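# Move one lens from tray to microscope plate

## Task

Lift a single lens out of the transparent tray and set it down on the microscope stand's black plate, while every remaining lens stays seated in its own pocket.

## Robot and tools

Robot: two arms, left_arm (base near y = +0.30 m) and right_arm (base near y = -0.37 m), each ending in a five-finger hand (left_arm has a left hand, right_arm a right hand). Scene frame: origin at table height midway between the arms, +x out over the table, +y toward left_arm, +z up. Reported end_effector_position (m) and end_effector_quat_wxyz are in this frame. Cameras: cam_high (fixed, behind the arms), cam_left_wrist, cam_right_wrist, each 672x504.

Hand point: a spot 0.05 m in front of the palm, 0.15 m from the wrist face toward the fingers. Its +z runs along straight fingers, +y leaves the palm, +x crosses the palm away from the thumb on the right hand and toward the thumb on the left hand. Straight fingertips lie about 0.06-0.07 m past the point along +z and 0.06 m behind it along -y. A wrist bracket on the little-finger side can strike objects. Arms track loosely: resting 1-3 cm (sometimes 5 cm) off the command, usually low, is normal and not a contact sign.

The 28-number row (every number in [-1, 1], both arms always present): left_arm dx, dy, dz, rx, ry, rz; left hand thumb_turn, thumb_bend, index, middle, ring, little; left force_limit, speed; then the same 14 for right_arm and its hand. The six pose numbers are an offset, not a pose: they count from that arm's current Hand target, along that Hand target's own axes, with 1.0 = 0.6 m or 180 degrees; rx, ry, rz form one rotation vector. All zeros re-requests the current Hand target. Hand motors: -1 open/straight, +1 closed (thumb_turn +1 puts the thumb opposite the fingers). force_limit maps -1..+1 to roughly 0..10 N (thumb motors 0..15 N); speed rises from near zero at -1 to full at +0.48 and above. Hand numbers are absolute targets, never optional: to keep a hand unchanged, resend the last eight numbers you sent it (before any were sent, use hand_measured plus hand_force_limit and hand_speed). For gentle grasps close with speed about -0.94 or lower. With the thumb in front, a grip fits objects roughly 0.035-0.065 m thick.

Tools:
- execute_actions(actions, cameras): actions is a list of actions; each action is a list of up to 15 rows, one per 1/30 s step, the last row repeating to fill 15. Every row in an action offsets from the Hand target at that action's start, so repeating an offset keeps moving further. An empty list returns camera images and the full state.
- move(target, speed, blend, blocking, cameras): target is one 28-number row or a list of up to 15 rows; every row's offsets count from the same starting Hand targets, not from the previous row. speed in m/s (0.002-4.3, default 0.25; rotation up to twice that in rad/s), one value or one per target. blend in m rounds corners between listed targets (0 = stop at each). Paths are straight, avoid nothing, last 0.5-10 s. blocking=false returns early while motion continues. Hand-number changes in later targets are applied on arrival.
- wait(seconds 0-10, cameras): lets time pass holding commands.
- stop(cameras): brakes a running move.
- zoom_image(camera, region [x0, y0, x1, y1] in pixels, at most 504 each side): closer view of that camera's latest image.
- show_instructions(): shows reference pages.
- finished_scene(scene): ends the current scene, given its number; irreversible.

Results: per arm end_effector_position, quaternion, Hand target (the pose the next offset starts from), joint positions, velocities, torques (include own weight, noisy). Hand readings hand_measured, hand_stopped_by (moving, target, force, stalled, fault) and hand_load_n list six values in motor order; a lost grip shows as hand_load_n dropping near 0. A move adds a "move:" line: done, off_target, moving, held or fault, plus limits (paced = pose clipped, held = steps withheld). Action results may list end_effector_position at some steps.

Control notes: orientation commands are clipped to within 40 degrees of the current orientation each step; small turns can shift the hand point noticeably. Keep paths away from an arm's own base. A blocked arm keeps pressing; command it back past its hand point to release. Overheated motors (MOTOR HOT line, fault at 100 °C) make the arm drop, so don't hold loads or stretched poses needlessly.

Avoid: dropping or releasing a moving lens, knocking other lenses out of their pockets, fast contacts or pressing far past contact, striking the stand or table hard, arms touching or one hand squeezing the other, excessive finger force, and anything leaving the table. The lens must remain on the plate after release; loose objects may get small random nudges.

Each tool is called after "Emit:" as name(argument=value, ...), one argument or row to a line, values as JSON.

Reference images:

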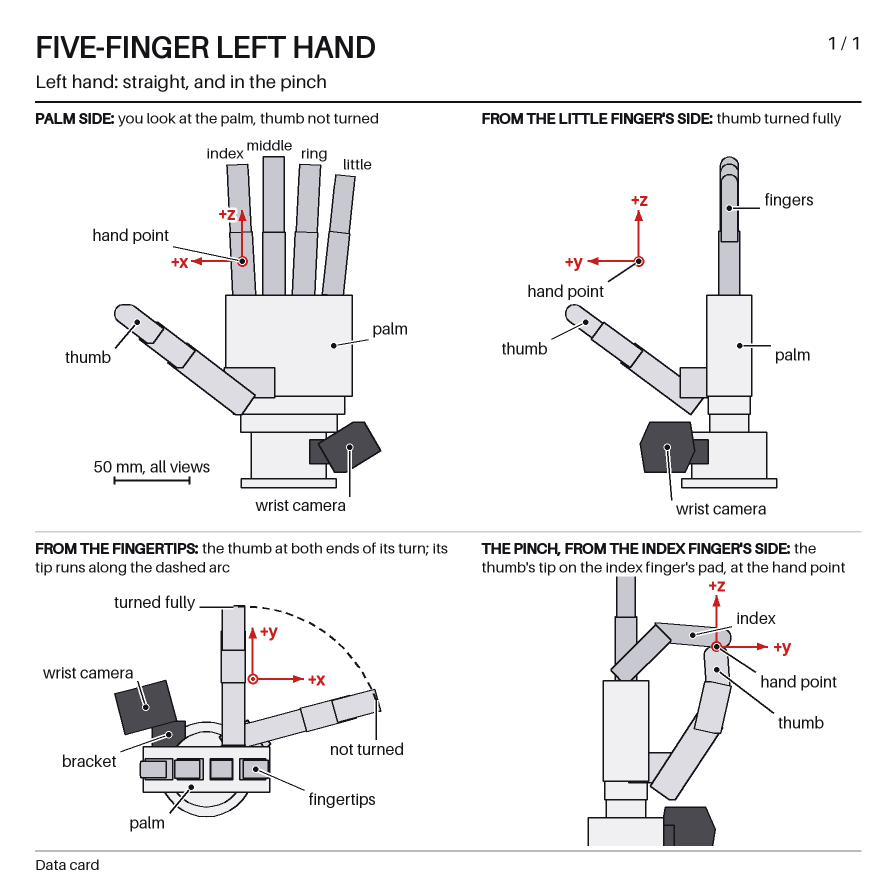

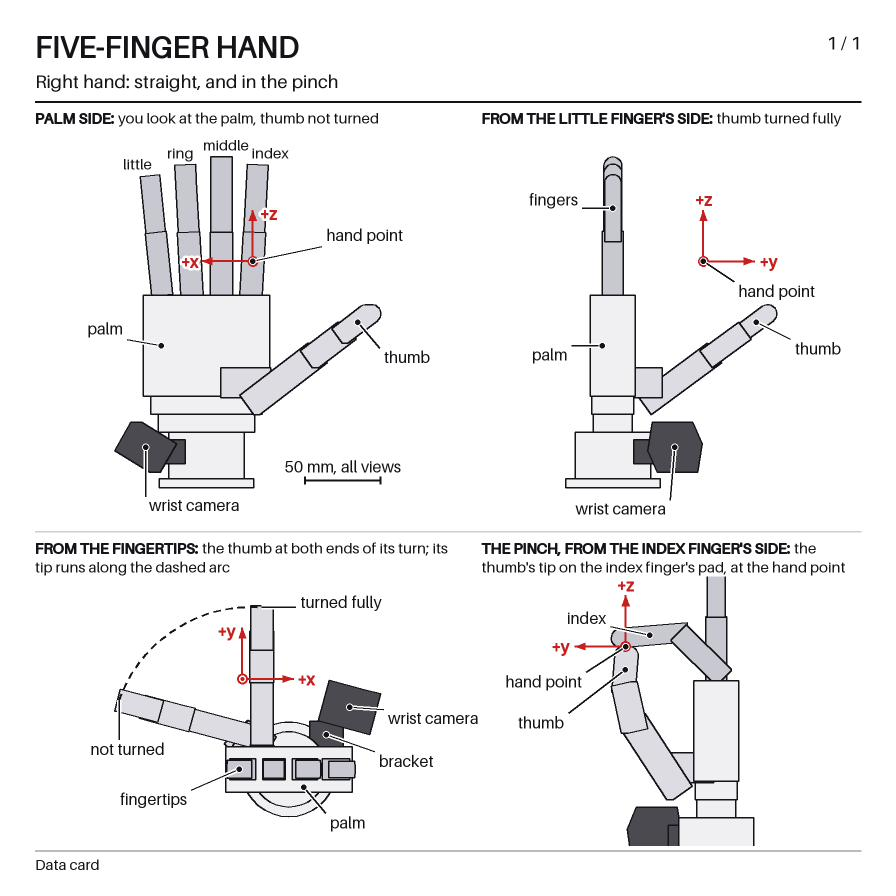

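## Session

Emit:
execute_actions(
  actions=[],
)

Scene clock: 0.00 s.
left_arm: end_effector_position=(+0.0068, +0.0385, +0.2571) hand_measured=(-1.000, -1.000, -1.000, -1.000, -1.000, -1.000) hand_load_n=(+0.0, +0.5, +0.0, +0.0, +0.0, +0.0) hand_stopped_by=(target, target, target, target, target, target) hand_force_limit=0.00 hand_speed=-0.80 end_effector_quat_wxyz=(-0.235, -0.074, +0.966, -0.083) | right_arm: end_effector_position=(+0.4396, -0.2390, +0.2766) hand_measured=(-1.000, -1.000, -1.000, -1.000, -1.000, -1.000) hand_load_n=(+0.0, +0.0, +0.0, +0.0, +0.0, +0.0) hand_stopped_by=(target, target, target, target, target, target) hand_force_limit=0.00 hand_speed=-0.80 end_effector_quat_wxyz=(-0.427, +0.618, +0.273, +0.601)
Joint positions: left_arm=[-1.166 1.128 1.037 -1.476 0.505 0.254] | right_arm=[0.038 1.087 0.454 0.808 -1.05 -1.217]
Joint velocities: within noise
Joint torques (N m): no reading
Heat: left arm: hottest wrist pitch 26 °C; right arm: hottest elbow 26 °C.
Hand target: left_arm +0.0089, +0.0303, +0.2661; -0.233, -0.072, +0.965, -0.099 | right_arm +0.4450, -0.2400, +0.2877; -0.420, +0.611, +0.278, +0.611
camera_calibration:
cam_left_wrist: T_world_to_cam=[[-0.0364753, -0.969679, 0.241645, -0.0263771], [-0.554709, 0.220779, 0.802218, -0.207075], [-0.831244, -0.104781, -0.545943, 0.266367], [0, 0, 0, 1]] pos_world=[0.105588, 0.0480508, 0.317914]
cam_right_wrist: T_world_to_cam=[[0.855354, -0.51079, 0.0863881, -0.522386], [-0.137472, -0.384584, -0.912796, 0.226791], [0.49947, 0.768888, -0.399175, 0.184066], [0, 0, 0, 1]] pos_world=[0.386067, -0.321135, 0.325616]

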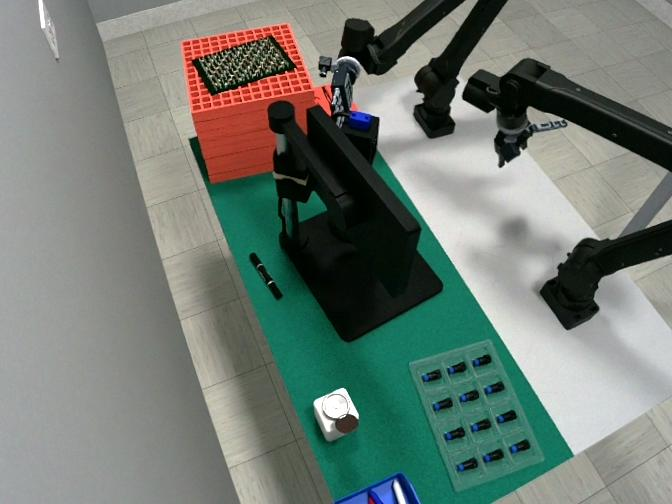

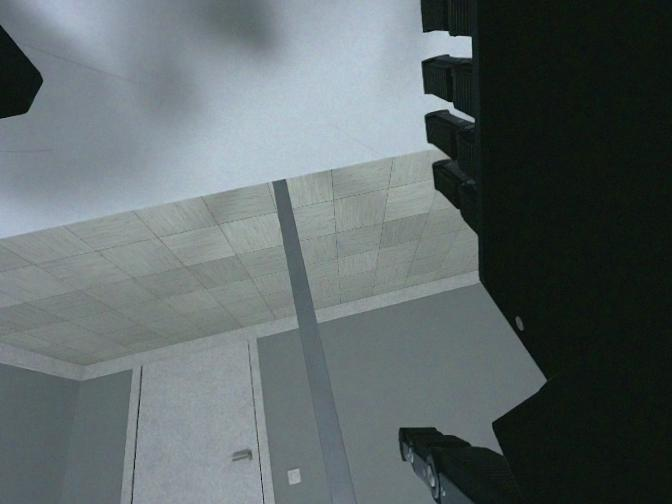

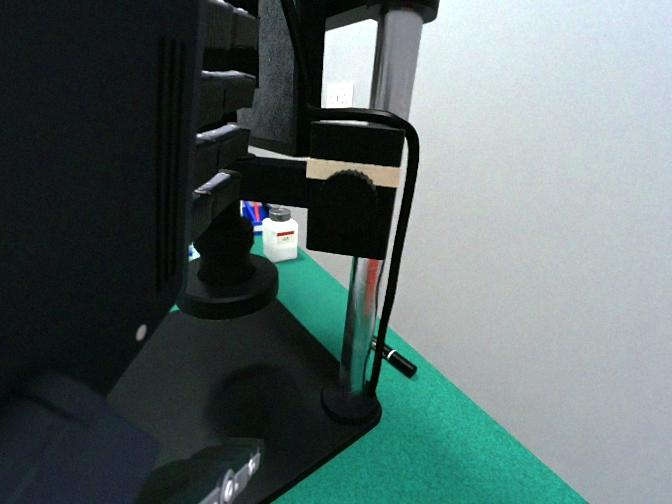

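Emit:
zoom_image(
  camera="cam_high",
  region=[390, 320, 560, 504],
)

Emit:
zoom_image(
  camera="cam_high",
  region=[260, 90, 460, 350],
)

Scaled by 2.739.

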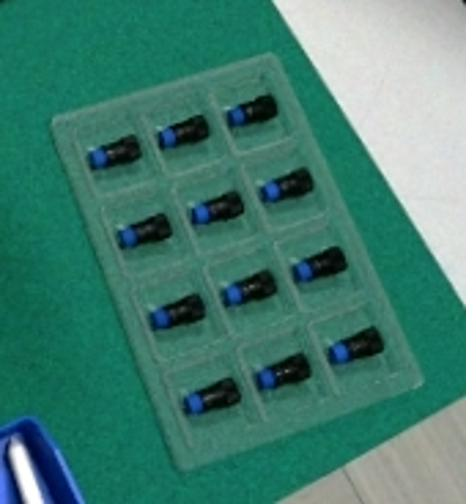

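Scaled by 1.938.

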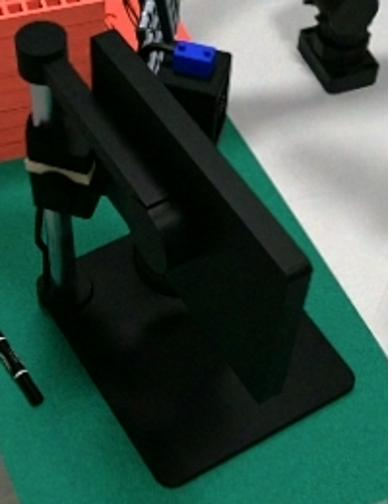

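Emit:
move(
  target=[-0.4652,0.2503,-0.3573,0.2007,-0.2783,-0.3918,1,-0.55,0,0,-1,-1,0,0,0,0,0,0,0,0,-1,-1,-1,-1,-1,-1,0,-0.8],
  speed=0.25,
  cameras=["all"],
)

Scene clock: 7.60 s.
left_arm: end_effector_position=(+0.2975, +0.2469, +0.2780) hand_measured=(+1.000, -0.550, +0.000, +0.000, -1.000, -1.000) hand_load_n=(+0.0, +0.0, +0.0, +0.0, +0.0, +0.0) hand_stopped_by=(target, target, target, target, target, target) hand_force_limit=0.00 hand_speed=0.00 end_effector_quat_wxyz=(-0.158, +0.677, -0.700, +0.161) | right_arm: end_effector_position=(+0.4396, -0.2390, +0.2766) hand_measured=(-1.000, -1.000, -1.000, -1.000, -1.000, -1.000) hand_load_n=(+0.0, +0.0, +0.0, +0.0, +0.0, +0.0) hand_stopped_by=(target, target, target, target, target, target) hand_force_limit=0.00 hand_speed=-0.80 end_effector_quat_wxyz=(-0.427, +0.618, +0.273, +0.601)
Joint positions: left_arm=[-0.079 0.916 1.037 -1.238 -0.022 -0.037] | right_arm=[0.038 1.087 0.454 0.808 -1.05 -1.217]
Joint torques (N m): left_arm=[2.14 -3.49 12.53 1.68 -0.01 -0.09] | right_arm=[0.91 -4.95 8.08 1.5 0.07 -0.01]
Heat: left arm: hottest wrist pitch 26 °C; right arm: hottest elbow 28 °C.
Hand target: left_arm +0.3205, +0.2499, +0.2995; -0.182, +0.683, -0.683, +0.183 | right_arm +0.4450, -0.2400, +0.2877; -0.420, +0.611, +0.278, +0.611
Off the commanded pose: left_arm 0.032 m, 4 deg | right_arm 0.012 m, 2 deg.
move: off_target (left_arm, right_arm)
camera_calibration:
cam_left_wrist: T_world_to_cam=[[0.859841, -0.274957, 0.4302, -0.30929], [-0.440254, -0.825993, 0.352013, 0.240897], [0.258554, -0.492072, -0.831273, 0.391908], [0, 0, 0, 1]] pos_world=[0.270666, 0.306785, 0.37404]
cam_right_wrist: T_world_to_cam=[[0.855354, -0.51079, 0.0863881, -0.522386], [-0.137472, -0.384584, -0.912796, 0.226791], [0.49947, 0.768888, -0.399175, 0.184066], [0, 0, 0, 1]] pos_world=[0.386067, -0.321135, 0.325616]

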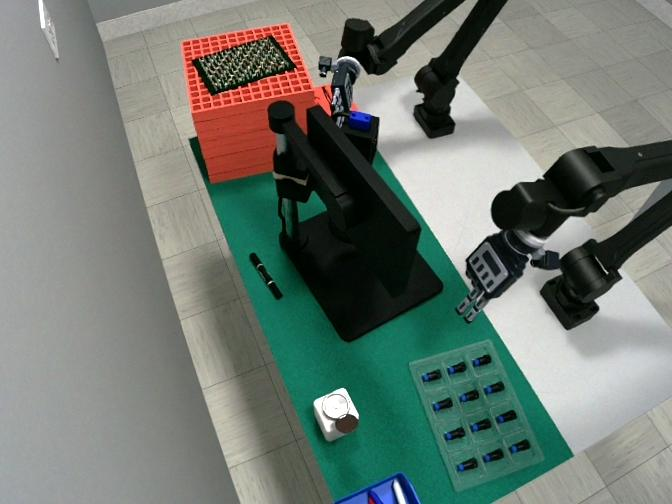

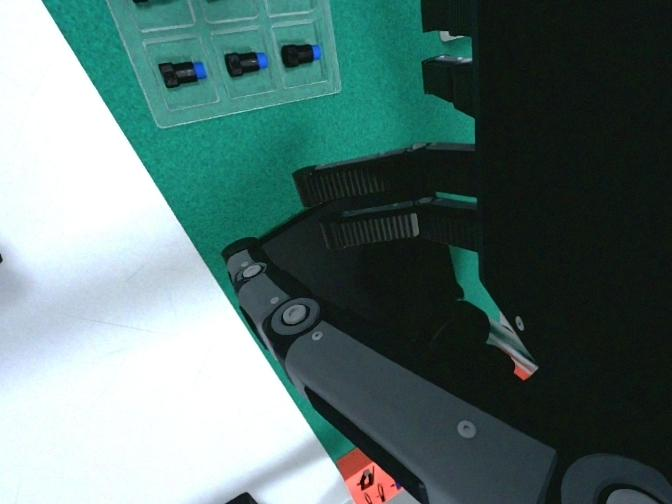

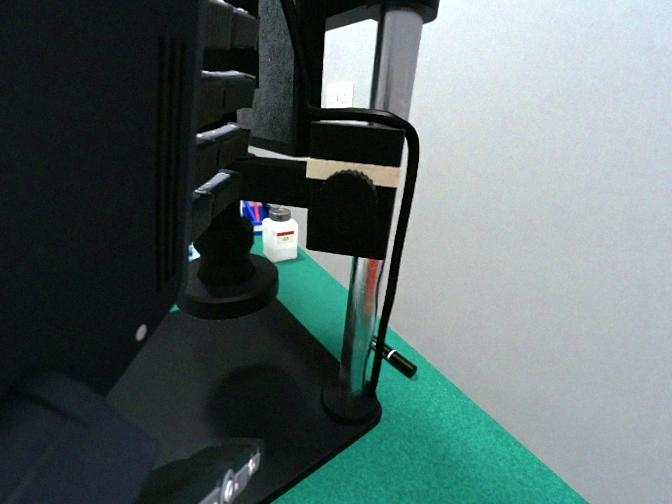

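Emit:
move(
  target=[-0.167,0.176,0.2438,0.1148,-0.3061,-0.3341,1,-0.55,0,0,-1,-1,0,0,0,0,0,0,0,0,-1,-1,-1,-1,-1,-1,0,-0.8],
  speed=0.25,
  cameras=["cam_left_wrist","cam_high"],
)

Scene clock: 12.87 s.
left_arm: end_effector_position=(+0.2990, +0.3525, +0.1189) hand_measured=(+1.000, -0.550, +0.000, +0.000, -1.000, -1.000) hand_load_n=(+0.0, +0.0, +0.5, +0.0, -0.5, +0.0) hand_stopped_by=(target, target, target, target, target, target) hand_force_limit=0.00 hand_speed=0.00 end_effector_quat_wxyz=(-0.453, +0.888, -0.067, +0.034) | right_arm: end_effector_position=(+0.4396, -0.2390, +0.2766) hand_measured=(-1.000, -1.000, -1.000, -1.000, -1.000, -1.000) hand_load_n=(+0.0, +0.0, -0.5, +0.0, +0.0, +0.0) hand_stopped_by=(target, target, target, target, target, target) hand_force_limit=0.00 hand_speed=-0.80 end_effector_quat_wxyz=(-0.427, +0.618, +0.273, +0.601)
Joint positions: left_arm=[-0.254 1.115 0.646 -1.238 -0.937 -1.74] | right_arm=[0.038 1.087 0.454 0.808 -1.05 -1.217]
Joint torques (N m): left_arm=[-0.09 -4.01 7.36 -0.8 -0.74 -0.08] | right_arm=[1.32 -5.07 7.98 1.42 0.08 0.02]
Heat: left arm: hottest wrist pitch 26 °C; right arm: hottest elbow 29 °C.
Hand target: left_arm +0.3020, +0.3499, +0.1200; -0.460, +0.884, -0.070, +0.036 | right_arm +0.4450, -0.2400, +0.2877; -0.420, +0.611, +0.278, +0.611
Off the commanded pose: left_arm 0.004 m, 1 deg | right_arm 0.012 m, 2 deg.
move: off_target (right_arm)
camera_calibration:
cam_left_wrist: T_world_to_cam=[[0.327101, 0.520306, 0.788851, -0.376749], [0.749754, -0.651018, 0.118506, -0.00492148], [0.575216, 0.552681, -0.603051, -0.178801], [0, 0, 0, 1]] pos_world=[0.229774, 0.291641, 0.189955]
Images, in order (width x height): cam_high 672x504, cam_left_wrist 672x504.

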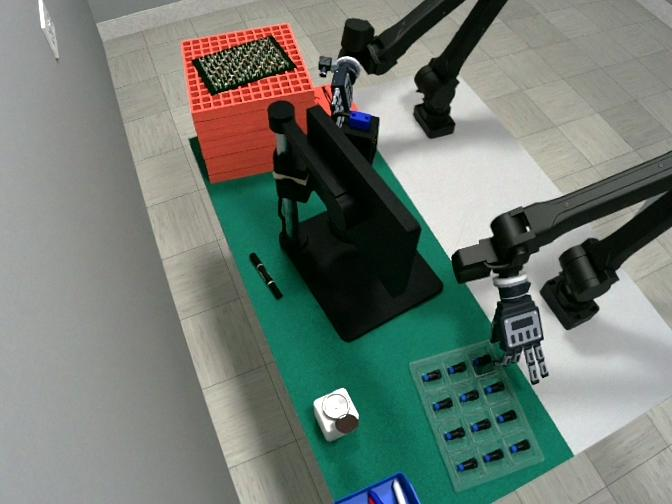

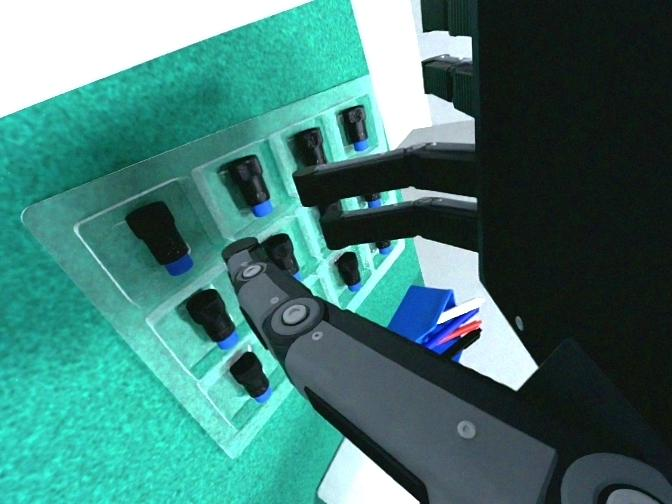

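Emit:
move(
  target=[0.0008,0.116,0.0612,0,0,0,1,-0.55,0,0,-1,-1,0,0,0,0,0,0,0,0,-1,-1,-1,-1,-1,-1,0,-0.8],
  speed=0.12,
  cameras=["cam_left_wrist"],
)

Emit:
zoom_image(
  camera="cam_left_wrist",
  region=[100, 120, 400, 400],
)

Scene clock: 14.80 s.
left_arm: end_effector_position=(+0.3022, +0.3421, +0.0467) hand_measured=(+1.000, -0.550, +0.000, +0.000, -1.000, -1.000) hand_load_n=(+0.0, +0.0, +0.0, +0.0, +0.0, +0.0) hand_stopped_by=(target, target, target, target, target, target) hand_force_limit=0.00 hand_speed=0.00 end_effector_quat_wxyz=(-0.456, +0.887, -0.068, +0.034) | right_arm: end_effector_position=(+0.4396, -0.2390, +0.2766) hand_measured=(-1.000, -1.000, -1.000, -1.000, -1.000, -1.000) hand_load_n=(+0.0, +0.0, +0.0, +0.0, +0.0, +0.0) hand_stopped_by=(target, target, target, target, target, target) hand_force_limit=0.00 hand_speed=-0.80 end_effector_quat_wxyz=(-0.427, +0.618, +0.273, +0.601)
Joint positions: left_arm=[-0.295 1.301 0.554 -1.016 -0.937 -1.807] | right_arm=[0.038 1.087 0.454 0.808 -1.05 -1.217]
Joint torques (N m): left_arm=[-0.03 -5.07 4.85 0.21 -0.48 -0.08] | right_arm=[1.2 -5.01 7.99 1.46 0.08 0.01]
Heat: left arm: hottest wrist pitch 26 °C; right arm: hottest elbow 29 °C.
Hand target: left_arm +0.3009, +0.3401, +0.0419; -0.460, +0.884, -0.070, +0.036 | right_arm +0.4450, -0.2400, +0.2877; -0.420, +0.611, +0.278, +0.611
Off the commanded pose: left_arm 0.005 m, 1 deg | right_arm 0.012 m, 2 deg.
move: off_target (right_arm)
camera_calibration:
cam_left_wrist: T_world_to_cam=[[0.327375, 0.514583, 0.792483, -0.313736], [0.748781, -0.652838, 0.114586, -0.00439934], [0.576327, 0.555884, -0.599033, -0.22014], [0, 0, 0, 1]] pos_world=[0.232876, 0.280944, 0.117264]
Images, in order (width x height): cam_left_wrist 672x504.

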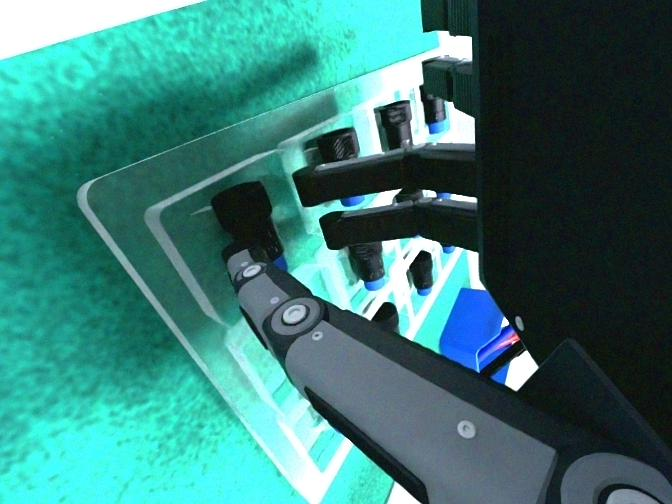

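Scaled by 1.680.

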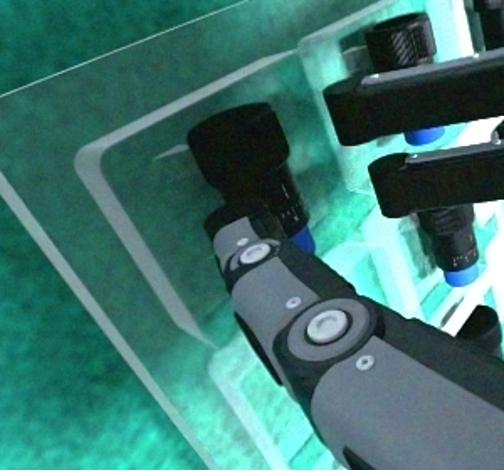

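Emit:
move(
  target=[0.0015,0.016,0.0207,0,0,0,1,-0.55,0,0,-1,-1,0,0,0,0,0,0,0,0,-1,-1,-1,-1,-1,-1,0,-0.8],
  speed=0.05,
  cameras=["cam_left_wrist"],
)

Emit:
zoom_image(
  camera="cam_left_wrist",
  region=[100, 120, 400, 400],
)

Scene clock: 16.87 s.
left_arm: end_effector_position=(+0.3060, +0.3411, +0.0342) hand_measured=(+1.000, -0.550, +0.000, +0.000, -1.000, -1.000) hand_load_n=(+0.0, +0.0, -1.0, -2.0, -0.5, +0.0) hand_stopped_by=(target, target, target, target, target, target) hand_force_limit=0.00 hand_speed=0.00 end_effector_quat_wxyz=(-0.455, +0.888, -0.061, +0.043) | right_arm: end_effector_position=(+0.4396, -0.2390, +0.2766) hand_measured=(-1.000, -1.000, -1.000, -1.000, -1.000, -1.000) hand_load_n=(+0.0, +0.0, +0.0, +0.0, +0.0, +0.0) hand_stopped_by=(target, target, target, target, target, target) hand_force_limit=0.00 hand_speed=-0.80 end_effector_quat_wxyz=(-0.427, +0.618, +0.273, +0.601)
Joint positions: left_arm=[-0.295 1.334 0.538 -0.948 -0.937 -1.812] | right_arm=[0.038 1.087 0.454 0.808 -1.05 -1.217]
Joint torques (N m): left_arm=[1.38 -5.01 4.23 0.29 -0.61 0.18] | right_arm=[1.2 -5.13 8.05 1.47 0.07 0]
Heat: left arm: hottest wrist pitch 26 °C; right arm: hottest elbow 29 °C.
Hand target: left_arm +0.3025, +0.3445, +0.0270; -0.460, +0.884, -0.070, +0.036 | right_arm +0.4450, -0.2400, +0.2877; -0.420, +0.611, +0.278, +0.611
Off the commanded pose: left_arm 0.009 m, 1 deg | right_arm 0.012 m, 2 deg.
move: off_target (right_arm)
camera_calibration:
cam_left_wrist: T_world_to_cam=[[0.309487, 0.520002, 0.796126, -0.301071], [0.747968, -0.650097, 0.133856, -0.00789234], [0.587164, 0.55405, -0.590141, -0.232135], [0, 0, 0, 1]] pos_world=[0.235382, 0.280041, 0.103754]
Images, in order (width x height): cam_left_wrist 672x504.

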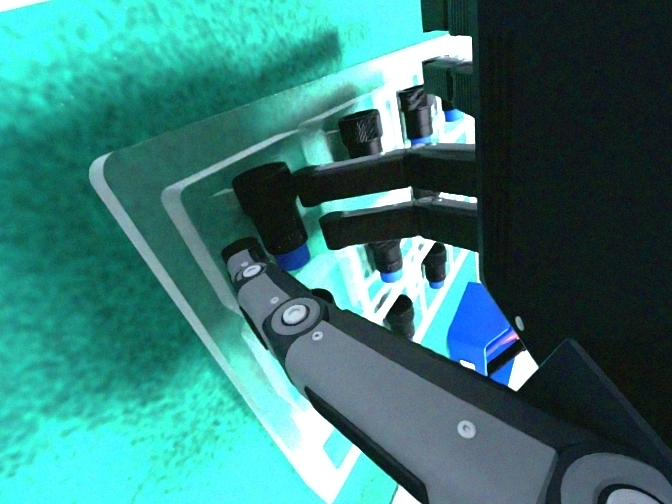

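Scaled by 1.680.

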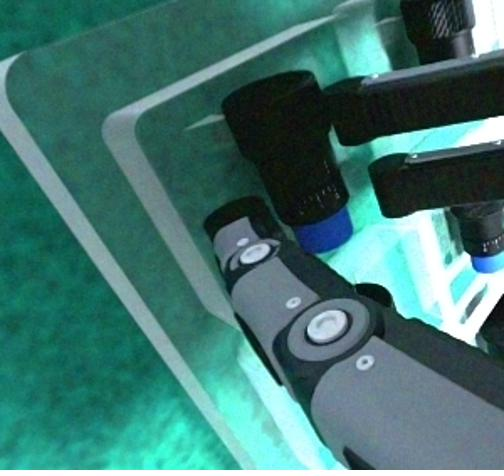

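Emit:
move(
  target=[
    [-0.0132,-0.037,-0.0285,0,0,0,1,-0.55,0,0,-1,-1,0,0,0,0,0,0,0,0,-1,-1,-1,-1,-1,-1,0,-0.8],
    [-0.0107,0.0112,0.0058,0,0,0,1,-0.55,0,0,-1,-1,0,0,0,0,0,0,0,0,-1,-1,-1,-1,-1,-1,0,-0.8],
  ],
  speed=0.05,
  cameras=["cam_left_wrist"],
)

Emit:
zoom_image(
  camera="cam_left_wrist",
  region=[100, 120, 400, 400],
)

Scene clock: 19.97 s.
left_arm: end_effector_position=(+0.3001, +0.3412, +0.0310) hand_measured=(+1.000, -0.550, +0.000, +0.000, -1.000, -1.000) hand_load_n=(+0.0, -0.5, -3.5, -7.0, +0.0, +0.0) hand_stopped_by=(target, target, target, target, target, target) hand_force_limit=0.00 hand_speed=0.00 end_effector_quat_wxyz=(-0.455, +0.887, -0.069, +0.040) | right_arm: end_effector_position=(+0.4396, -0.2390, +0.2766) hand_measured=(-1.000, -1.000, -1.000, -1.000, -1.000, -1.000) hand_load_n=(+0.0, +0.0, +0.0, +0.0, +0.0, +0.0) hand_stopped_by=(target, target, target, target, target, target) hand_force_limit=0.00 hand_speed=-0.80 end_effector_quat_wxyz=(-0.427, +0.618, +0.273, +0.601)
Joint positions: left_arm=[-0.3 1.33 0.522 -0.942 -0.937 -1.801] | right_arm=[0.038 1.087 0.454 0.808 -1.05 -1.217]
Joint torques (N m): left_arm=[1.26 -3.9 3.62 0.72 -0.56 0.04] | right_arm=[0.97 -5.01 8.01 1.44 0.08 0]
Heat: left arm: hottest wrist pitch 26 °C; right arm: hottest elbow 30 °C.
Hand target: left_arm +0.2959, +0.3445, +0.0194; -0.460, +0.884, -0.070, +0.036 | right_arm +0.4450, -0.2400, +0.2877; -0.420, +0.611, +0.278, +0.611
Off the commanded pose: left_arm 0.013 m, 1 deg | right_arm 0.012 m, 2 deg.
move: off_target (left_arm, right_arm)
camera_calibration:
cam_left_wrist: T_world_to_cam=[[0.325562, 0.514252, 0.793444, -0.299546], [0.742295, -0.658798, 0.12241, 0.00212624], [0.585669, 0.549117, -0.596206, -0.228367], [0, 0, 0, 1]] pos_world=[0.22969, 0.280843, 0.101259]
Images, in order (width x height): cam_left_wrist 672x504.

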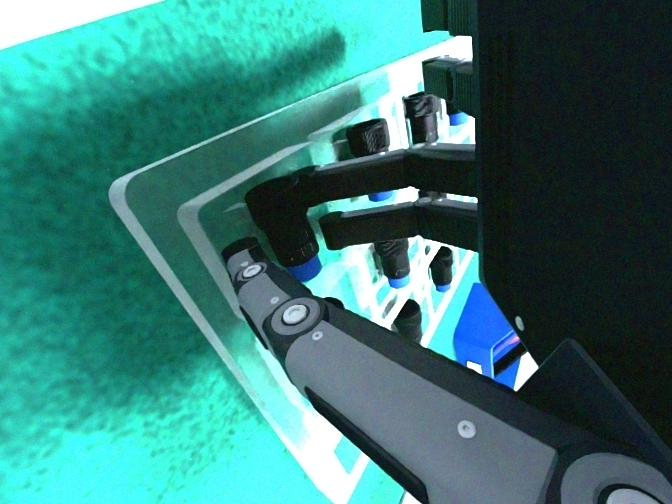

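Scaled by 1.680.

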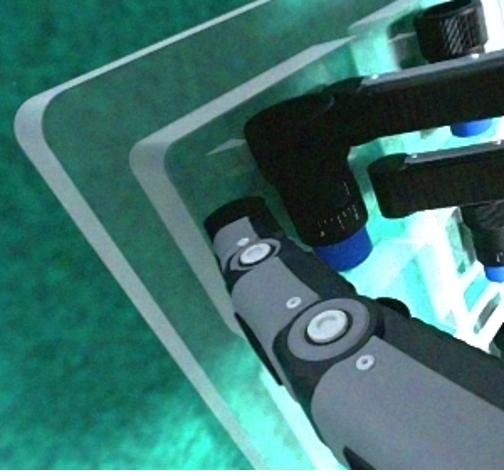

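Emit:
move(
  target=[0,0,0,0,0,0,1,-0.1,0.5,0.4,-1,-1,0,-0.9,0,0,0,0,0,0,-1,-1,-1,-1,-1,-1,0,-0.8],
  speed=0.05,
  cameras=["cam_left_wrist"],
)

Emit:
zoom_image(
  camera="cam_left_wrist",
  region=[100, 120, 400, 400],
)

Scene clock: 21.63 s.
left_arm: end_effector_position=(+0.3021, +0.3432, +0.0281) hand_measured=(+1.000, -0.448, +0.210, +0.136, -1.000, -1.000) hand_load_n=(+2.5, +8.5, +5.0, +8.0, +0.0, +0.0) hand_stopped_by=(target, force, force, force, target, target) hand_force_limit=0.00 hand_speed=-0.90 end_effector_quat_wxyz=(-0.460, +0.884, -0.065, +0.045) | right_arm: end_effector_position=(+0.4396, -0.2390, +0.2766) hand_measured=(-1.000, -1.000, -1.000, -1.000, -1.000, -1.000) hand_load_n=(-0.5, +0.0, +0.0, +0.0, +0.0, +0.0) hand_stopped_by=(target, target, target, target, target, target) hand_force_limit=0.00 hand_speed=-0.80 end_effector_quat_wxyz=(-0.427, +0.618, +0.273, +0.601)
Joint positions: left_arm=[-0.299 1.344 0.517 -0.919 -0.951 -1.81] | right_arm=[0.038 1.087 0.454 0.808 -1.05 -1.217]
Joint torques (N m): left_arm=[1.32 -5.07 3.96 0.23 -0.11 0.06] | right_arm=[1.38 -5.07 8.03 1.37 0.08 0]
Heat: left arm: hottest wrist pitch 26 °C; right arm: hottest elbow 30 °C.
Hand target: left_arm +0.2960, +0.3446, +0.0195; -0.460, +0.884, -0.070, +0.036 | right_arm +0.4450, -0.2400, +0.2877; -0.420, +0.611, +0.278, +0.611
Off the commanded pose: left_arm 0.011 m, 1 deg | right_arm 0.012 m, 2 deg.
move: off_target (left_arm, right_arm)
camera_calibration:
cam_left_wrist: T_world_to_cam=[[0.312345, 0.506708, 0.803547, -0.292593], [0.742633, -0.657722, 0.126085, 0.00158032], [0.592399, 0.557358, -0.581735, -0.237637], [0, 0, 0, 1]] pos_world=[0.230992, 0.281748, 0.0966708]
Images, in order (width x height): cam_left_wrist 672x504.

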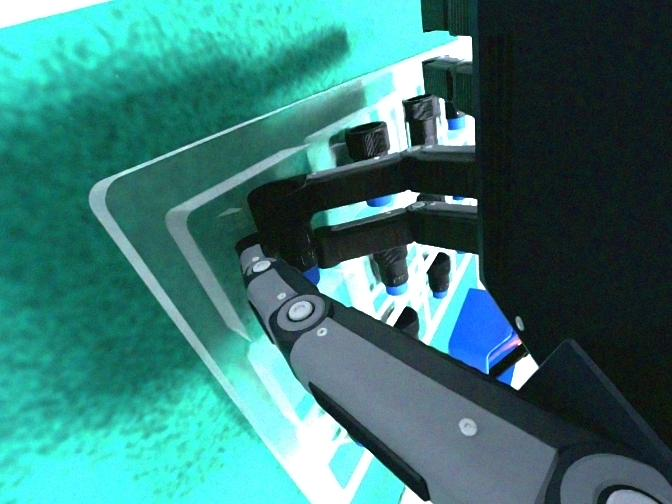

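Scaled by 1.680.

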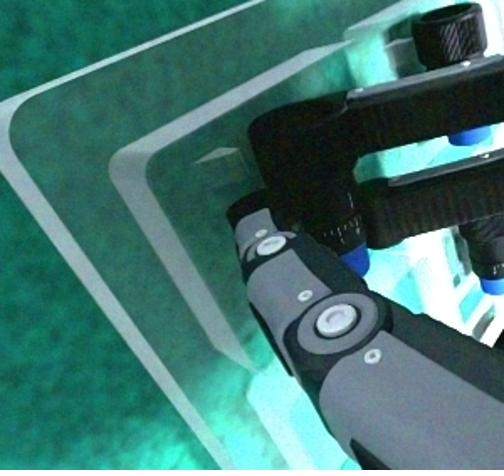

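Emit:
move(
  target=[0,-0.0683,-0.0478,0,0,0,1,-0.1,0.5,0.4,-1,-1,0,-0.9,0,0,0,0,0,0,-1,-1,-1,-1,-1,-1,0,-0.8],
  speed=0.06,
  cameras=["cam_left_wrist"],
)

Emit:
zoom_image(
  camera="cam_left_wrist",
  region=[100, 120, 400, 400],
)

Scene clock: 23.60 s.
left_arm: end_effector_position=(+0.2778, +0.3496, +0.0517) hand_measured=(+1.000, -0.448, +0.210, +0.136, -1.000, -1.000) hand_load_n=(+2.5, +8.5, +5.0, +7.0, +0.0, +0.0) hand_stopped_by=(target, force, force, force, target, target) hand_force_limit=0.00 hand_speed=-0.90 end_effector_quat_wxyz=(-0.463, +0.883, -0.077, +0.020) | right_arm: end_effector_position=(+0.4396, -0.2390, +0.2766) hand_measured=(-1.000, -1.000, -1.000, -1.000, -1.000, -1.000) hand_load_n=(+0.0, +0.0, +0.0, +0.0, +0.0, -0.5) hand_stopped_by=(target, target, target, target, target, target) hand_force_limit=0.00 hand_speed=-0.80 end_effector_quat_wxyz=(-0.427, +0.618, +0.273, +0.601)
Joint positions: left_arm=[-0.299 1.241 0.517 -1.079 -0.945 -1.81] | right_arm=[0.038 1.087 0.454 0.808 -1.05 -1.217]
Joint torques (N m): left_arm=[1.38 -6.59 9.29 -1.02 -0.32 0.1] | right_arm=[1.14 -5.13 8.05 1.43 0.07 0.02]
Heat: left arm: hottest wrist pitch 26 °C; right arm: hottest elbow 30 °C.
Hand target: left_arm +0.2960, +0.3447, +0.0695; -0.460, +0.884, -0.070, +0.036 | right_arm +0.4450, -0.2400, +0.2877; -0.420, +0.611, +0.278, +0.611
Off the commanded pose: left_arm 0.026 m, 2 deg | right_arm 0.012 m, 2 deg.
move: off_target (left_arm, right_arm)
camera_calibration:
cam_left_wrist: T_world_to_cam=[[0.355998, 0.498624, 0.790341, -0.315842], [0.749115, -0.657876, 0.0776235, 0.0217168], [0.558651, 0.564423, -0.60773, -0.204773], [0, 0, 0, 1]] pos_world=[0.210568, 0.287352, 0.123491]
Images, in order (width x height): cam_left_wrist 672x504.

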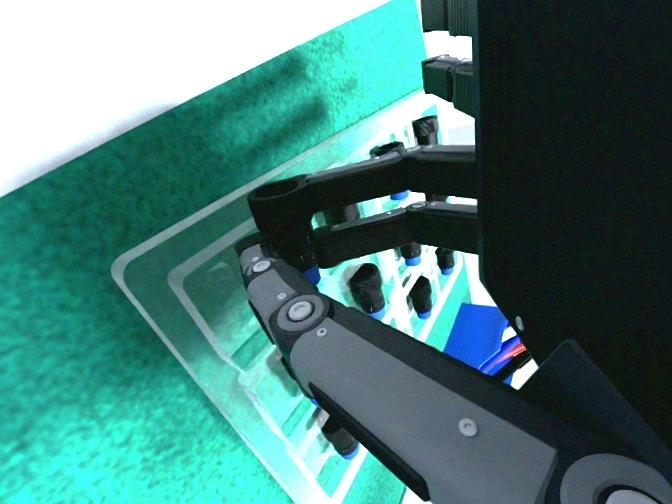

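Scaled by 1.680.

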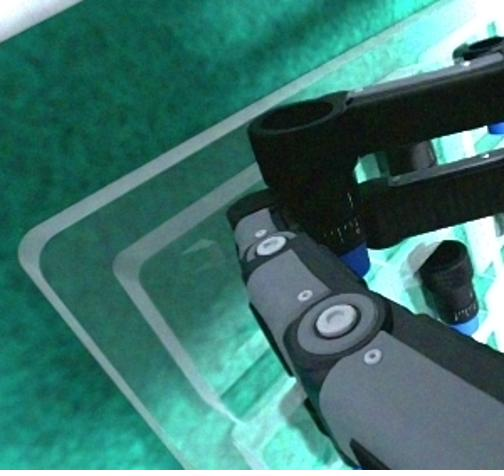

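Emit:
move(
  target=[
    [0,-0.1645,-0.1153,0,0,0,1,-0.1,0.5,0.4,-1,-1,0,-0.9,0,0,0,0,0,0,-1,-1,-1,-1,-1,-1,0,-0.8],
    [0.0148,-0.0878,-0.2538,0,0.3686,0.2583,1,-0.1,0.5,0.4,-1,-1,0,-0.9,0,0,0,0,0,0,-1,-1,-1,-1,-1,-1,0,-0.8],
  ],
  speed=0.14,
  blend=0.03,
  cameras=["all"],
)

Emit:
zoom_image(
  camera="cam_left_wrist",
  region=[200, 50, 672, 504],
)

Scene clock: 31.10 s.
left_arm: end_effector_position=(+0.2839, +0.2449, +0.1963) hand_measured=(+1.000, -0.448, +0.210, +0.136, -1.000, -1.000) hand_load_n=(+2.5, +9.0, +4.5, +7.0, +0.0, +0.0) hand_stopped_by=(target, force, force, force, target, target) hand_force_limit=0.00 hand_speed=-0.90 end_effector_quat_wxyz=(-0.310, +0.633, -0.634, +0.319) | right_arm: end_effector_position=(+0.4396, -0.2390, +0.2766) hand_measured=(-1.000, -1.000, -1.000, -1.000, -1.000, -1.000) hand_load_n=(+0.0, +0.0, +0.0, +0.0, +0.0, +0.0) hand_stopped_by=(target, target, target, target, target, target) hand_force_limit=0.00 hand_speed=-0.80 end_effector_quat_wxyz=(-0.427, +0.618, +0.273, +0.601)
Joint positions: left_arm=[-0.127 0.472 0.514 -0.695 -0.086 -0.078] | right_arm=[0.038 1.087 0.454 0.808 -1.05 -1.217]
Joint torques (N m): left_arm=[2.37 -1.03 8.43 2.61 0.16 0.18] | right_arm=[1.08 -4.89 8.05 1.4 0.07 0]
Heat: left arm: hottest elbow 26 °C; right arm: hottest elbow 31 °C.
Hand target: left_arm +0.2901, +0.2500, +0.2001; -0.326, +0.627, -0.628, +0.326 | right_arm +0.4450, -0.2400, +0.2877; -0.420, +0.611, +0.278, +0.611
Off the commanded pose: left_arm 0.009 m, 2 deg | right_arm 0.012 m, 2 deg.
move: off_target (right_arm)
camera_calibration:
cam_left_wrist: T_world_to_cam=[[0.579771, -0.24179, 0.778076, -0.259953], [-0.534767, -0.833407, 0.139489, 0.332319], [0.614727, -0.496961, -0.612487, 0.183703], [0, 0, 0, 1]] pos_world=[0.2155, 0.305396, 0.268424]
cam_right_wrist: T_world_to_cam=[[0.855354, -0.51079, 0.0863881, -0.522386], [-0.137472, -0.384584, -0.912796, 0.226791], [0.49947, 0.768888, -0.399175, 0.184066], [0, 0, 0, 1]] pos_world=[0.386067, -0.321135, 0.325616]

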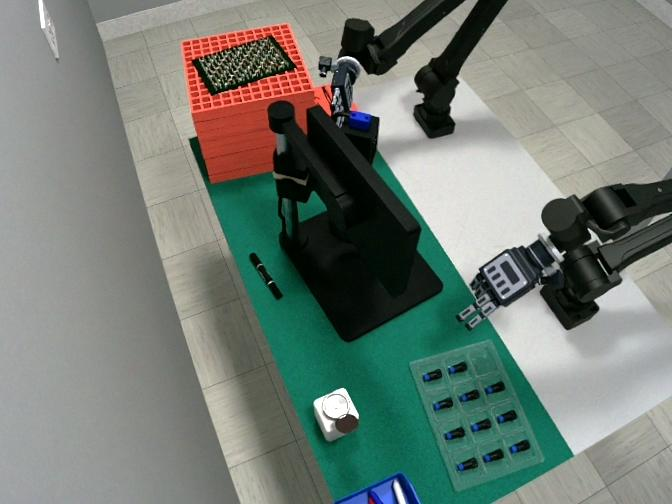

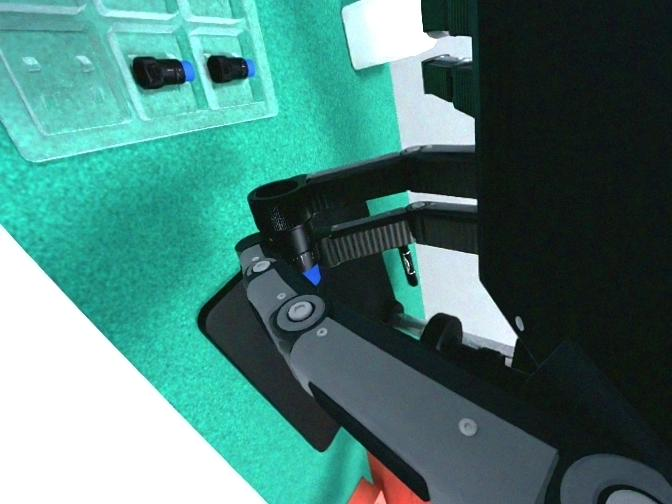

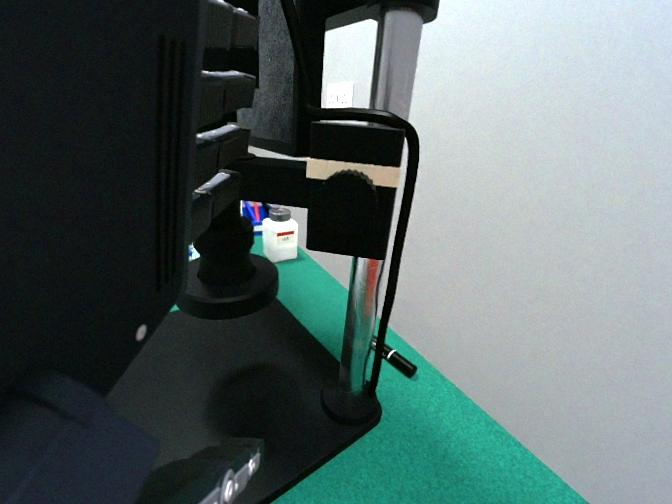

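Scaled by 1.068.

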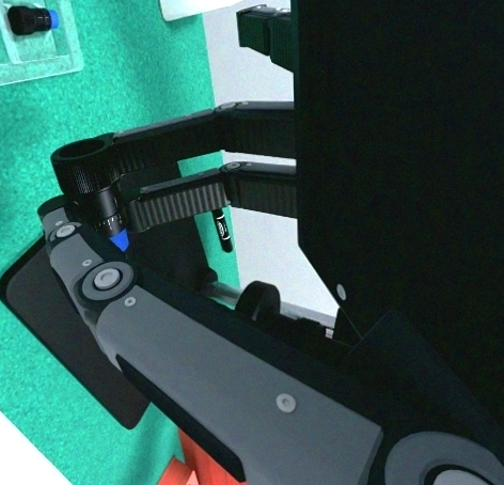

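Emit:
move(
  target=[
    [0,0.1385,0.1073,0,0,0,1,-0.1,0.5,0.4,-1,-1,0,-0.9,0,0,0,0,0,0,-1,-1,-1,-1,-1,-1,0,-0.8],
    [0.2883,0.0997,0.1918,0,0,0,1,-0.1,0.5,0.4,-1,-1,0,-0.9,0,0,0,0,0,0,-1,-1,-1,-1,-1,-1,0,-0.8],
  ],
  speed=0.12,
  blend=0.03,
  cameras=["cam_high","cam_left_wrist"],
)

Scene clock: 35.40 s.
left_arm: end_effector_position=(+0.3240, +0.1029, +0.0595) hand_measured=(+1.000, -0.448, +0.210, +0.136, -1.000, -1.000) hand_load_n=(+2.5, +8.5, +5.0, +7.0, +0.0, +0.0) hand_stopped_by=(target, force, force, force, target, target) hand_force_limit=0.00 hand_speed=-0.90 end_effector_quat_wxyz=(-0.322, +0.626, -0.649, +0.289) | right_arm: end_effector_position=(+0.4396, -0.2390, +0.2766) hand_measured=(-1.000, -1.000, -1.000, -1.000, -1.000, -1.000) hand_load_n=(+0.0, +0.0, +0.0, +0.0, +0.0, +0.0) hand_stopped_by=(target, target, target, target, target, target) hand_force_limit=0.00 hand_speed=-0.80 end_effector_quat_wxyz=(-0.427, +0.618, +0.273, +0.601)
Joint positions: left_arm=[-0.717 1.126 0.432 -0.137 -0.561 -0.456] | right_arm=[0.038 1.087 0.454 0.808 -1.05 -1.217]
Joint torques (N m): left_arm=[0.15 -4.48 11.56 2.17 -0.38 -0.07] | right_arm=[1.14 -4.84 7.95 1.44 0.08 -0.01]
Heat: left arm: hottest elbow 27 °C; right arm: hottest elbow 31 °C.
Hand target: left_arm +0.3499, +0.0769, +0.0850; -0.326, +0.627, -0.628, +0.326 | right_arm +0.4450, -0.2400, +0.2877; -0.420, +0.611, +0.278, +0.611
Off the commanded pose: left_arm 0.045 m, 5 deg | right_arm 0.012 m, 2 deg.
move: off_target (left_arm, right_arm)
camera_calibration:
cam_left_wrist: T_world_to_cam=[[0.599973, -0.292736, 0.744538, -0.210328], [-0.531506, -0.841427, 0.0974745, 0.25684], [0.597941, -0.454209, -0.660425, 0.00855745], [0, 0, 0, 1]] pos_world=[0.257587, 0.158429, 0.137214]
Images, in order (width x height): cam_high 672x504, cam_left_wrist 672x504.

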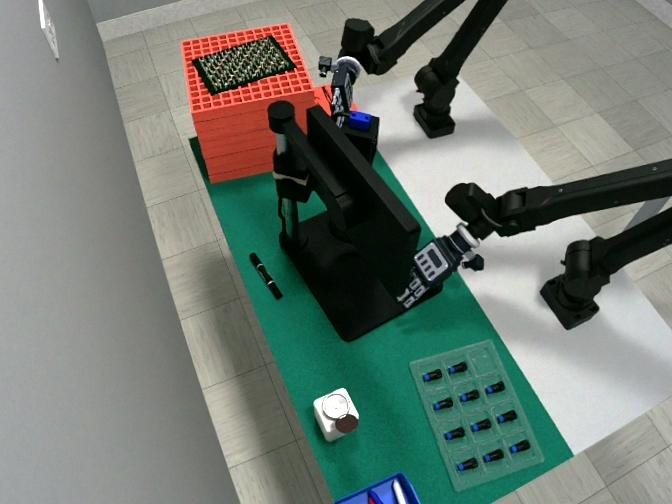

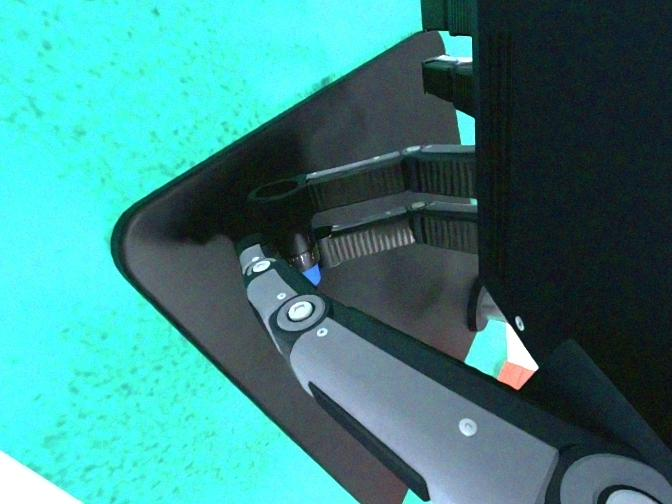

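Emit:
move(
  target=[0,0.0425,0.0237,0,0,0,1,-0.1,0.5,0.4,-1,-1,0,-0.9,0,0,0,0,0,0,-1,-1,-1,-1,-1,-1,0,-0.8],
  speed=0.05,
  cameras=["cam_left_wrist"],
)

Scene clock: 37.07 s.
left_arm: end_effector_position=(+0.3380, +0.0893, +0.0487) hand_measured=(+1.000, -0.448, +0.210, +0.136, -1.000, -1.000) hand_load_n=(+2.5, +8.5, +5.0, +7.0, +0.0, +0.0) hand_stopped_by=(target, force, force, force, target, target) hand_force_limit=0.00 hand_speed=-0.90 end_effector_quat_wxyz=(-0.324, +0.626, -0.639, +0.308) | right_arm: end_effector_position=(+0.4396, -0.2390, +0.2766) hand_measured=(-1.000, -1.000, -1.000, -1.000, -1.000, -1.000) hand_load_n=(+0.0, +0.0, +0.0, +0.0, +0.0, +0.0) hand_stopped_by=(target, target, target, target, target, target) hand_force_limit=0.00 hand_speed=-0.80 end_effector_quat_wxyz=(-0.427, +0.618, +0.273, +0.601)
Joint positions: left_arm=[-0.722 1.213 0.432 -0.01 -0.566 -0.46] | right_arm=[0.038 1.087 0.454 0.808 -1.05 -1.217]
Joint torques (N m): left_arm=[-0.03 -5.19 7.83 2.24 -0.35 -0.08] | right_arm=[1.14 -4.95 8.05 1.48 0.09 0]
Heat: left arm: hottest elbow 27 °C; right arm: hottest elbow 31 °C.
Hand target: left_arm +0.3469, +0.0769, +0.0560; -0.326, +0.627, -0.628, +0.326 | right_arm +0.4450, -0.2400, +0.2877; -0.420, +0.611, +0.278, +0.611
Off the commanded pose: left_arm 0.017 m, 3 deg | right_arm 0.012 m, 2 deg.
move: off_target (left_arm, right_arm)
camera_calibration:
cam_left_wrist: T_world_to_cam=[[0.575734, -0.271177, 0.771358, -0.209797], [-0.533557, -0.839453, 0.103125, 0.25417], [0.619554, -0.470936, -0.62799, -0.0204995], [0, 0, 0, 1]] pos_world=[0.269102, 0.146818, 0.122744]
Images, in order (width x height): cam_left_wrist 672x504.

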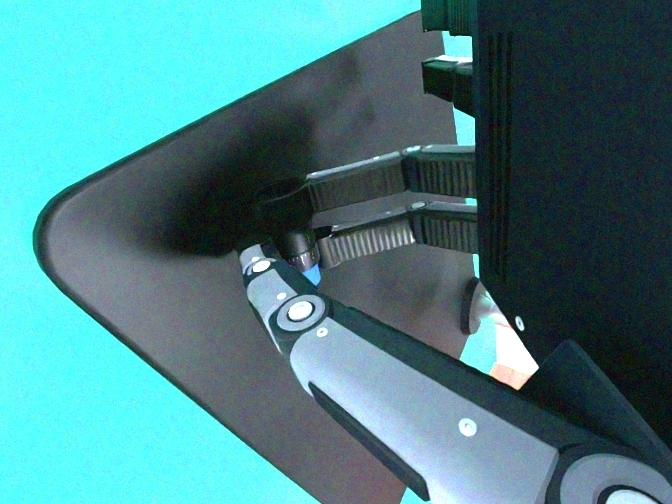

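Emit:
move(
  target=[0,0.0205,0.0144,0,0,0,1,-0.1,0.5,0.4,-1,-1,0,-0.9,0,0,0,0,0,0,-1,-1,-1,-1,-1,-1,0,-0.8],
  speed=0.04,
  cameras=["cam_left_wrist"],
)

Emit:
zoom_image(
  camera="cam_left_wrist",
  region=[100, 120, 400, 400],
)

Scene clock: 38.37 s.
left_arm: end_effector_position=(+0.3447, +0.0835, +0.0409) hand_measured=(+1.000, -0.448, +0.210, +0.136, -1.000, -1.000) hand_load_n=(+2.5, +9.0, +5.0, +7.0, +0.0, +0.0) hand_stopped_by=(target, force, force, force, target, target) hand_force_limit=0.00 hand_speed=-0.90 end_effector_quat_wxyz=(-0.325, +0.626, -0.635, +0.315) | right_arm: end_effector_position=(+0.4396, -0.2390, +0.2766) hand_measured=(-1.000, -1.000, -1.000, -1.000, -1.000, -1.000) hand_load_n=(+0.0, +0.0, +0.0, +0.0, +0.0, +0.0) hand_stopped_by=(target, target, target, target, target, target) hand_force_limit=0.00 hand_speed=-0.80 end_effector_quat_wxyz=(-0.427, +0.618, +0.273, +0.601)
Joint positions: left_arm=[-0.722 1.264 0.432 0.058 -0.566 -0.46] | right_arm=[0.038 1.087 0.454 0.808 -1.05 -1.217]
Joint torques (N m): left_arm=[0.09 -5.6 6.12 2.26 -0.35 -0.06] | right_arm=[1.26 -4.89 8.08 1.4 0.07 0]
Heat: left arm: hottest elbow 27 °C; right arm: hottest elbow 32 °C.
Hand target: left_arm +0.3469, +0.0769, +0.0411; -0.326, +0.627, -0.627, +0.326 | right_arm +0.4450, -0.2400, +0.2877; -0.420, +0.611, +0.278, +0.611
Off the commanded pose: left_arm 0.007 m, 2 deg | right_arm 0.012 m, 2 deg.
move: off_target (right_arm)
camera_calibration:
cam_left_wrist: T_world_to_cam=[[0.566206, -0.262814, 0.781242, -0.206942], [-0.534851, -0.838319, 0.105618, 0.253946], [0.627172, -0.47765, -0.615228, -0.0349381], [0, 0, 0, 1]] pos_world=[0.274907, 0.141813, 0.113355]
Images, in order (width x height): cam_left_wrist 672x504.

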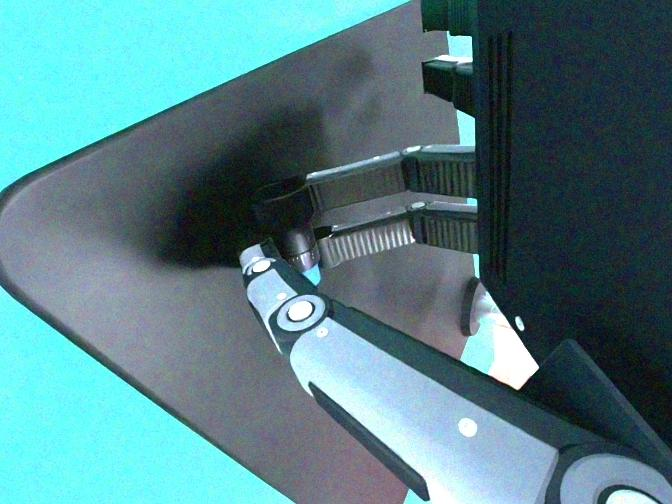

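Scaled by 1.680.

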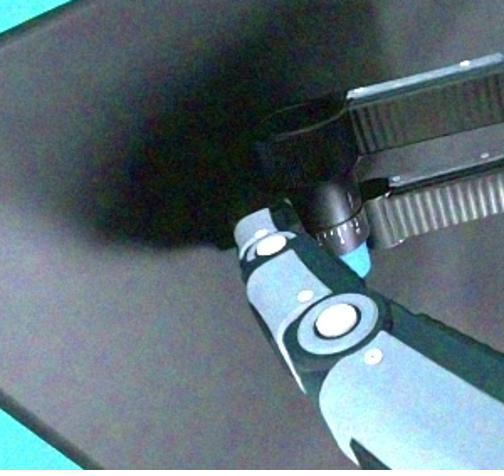

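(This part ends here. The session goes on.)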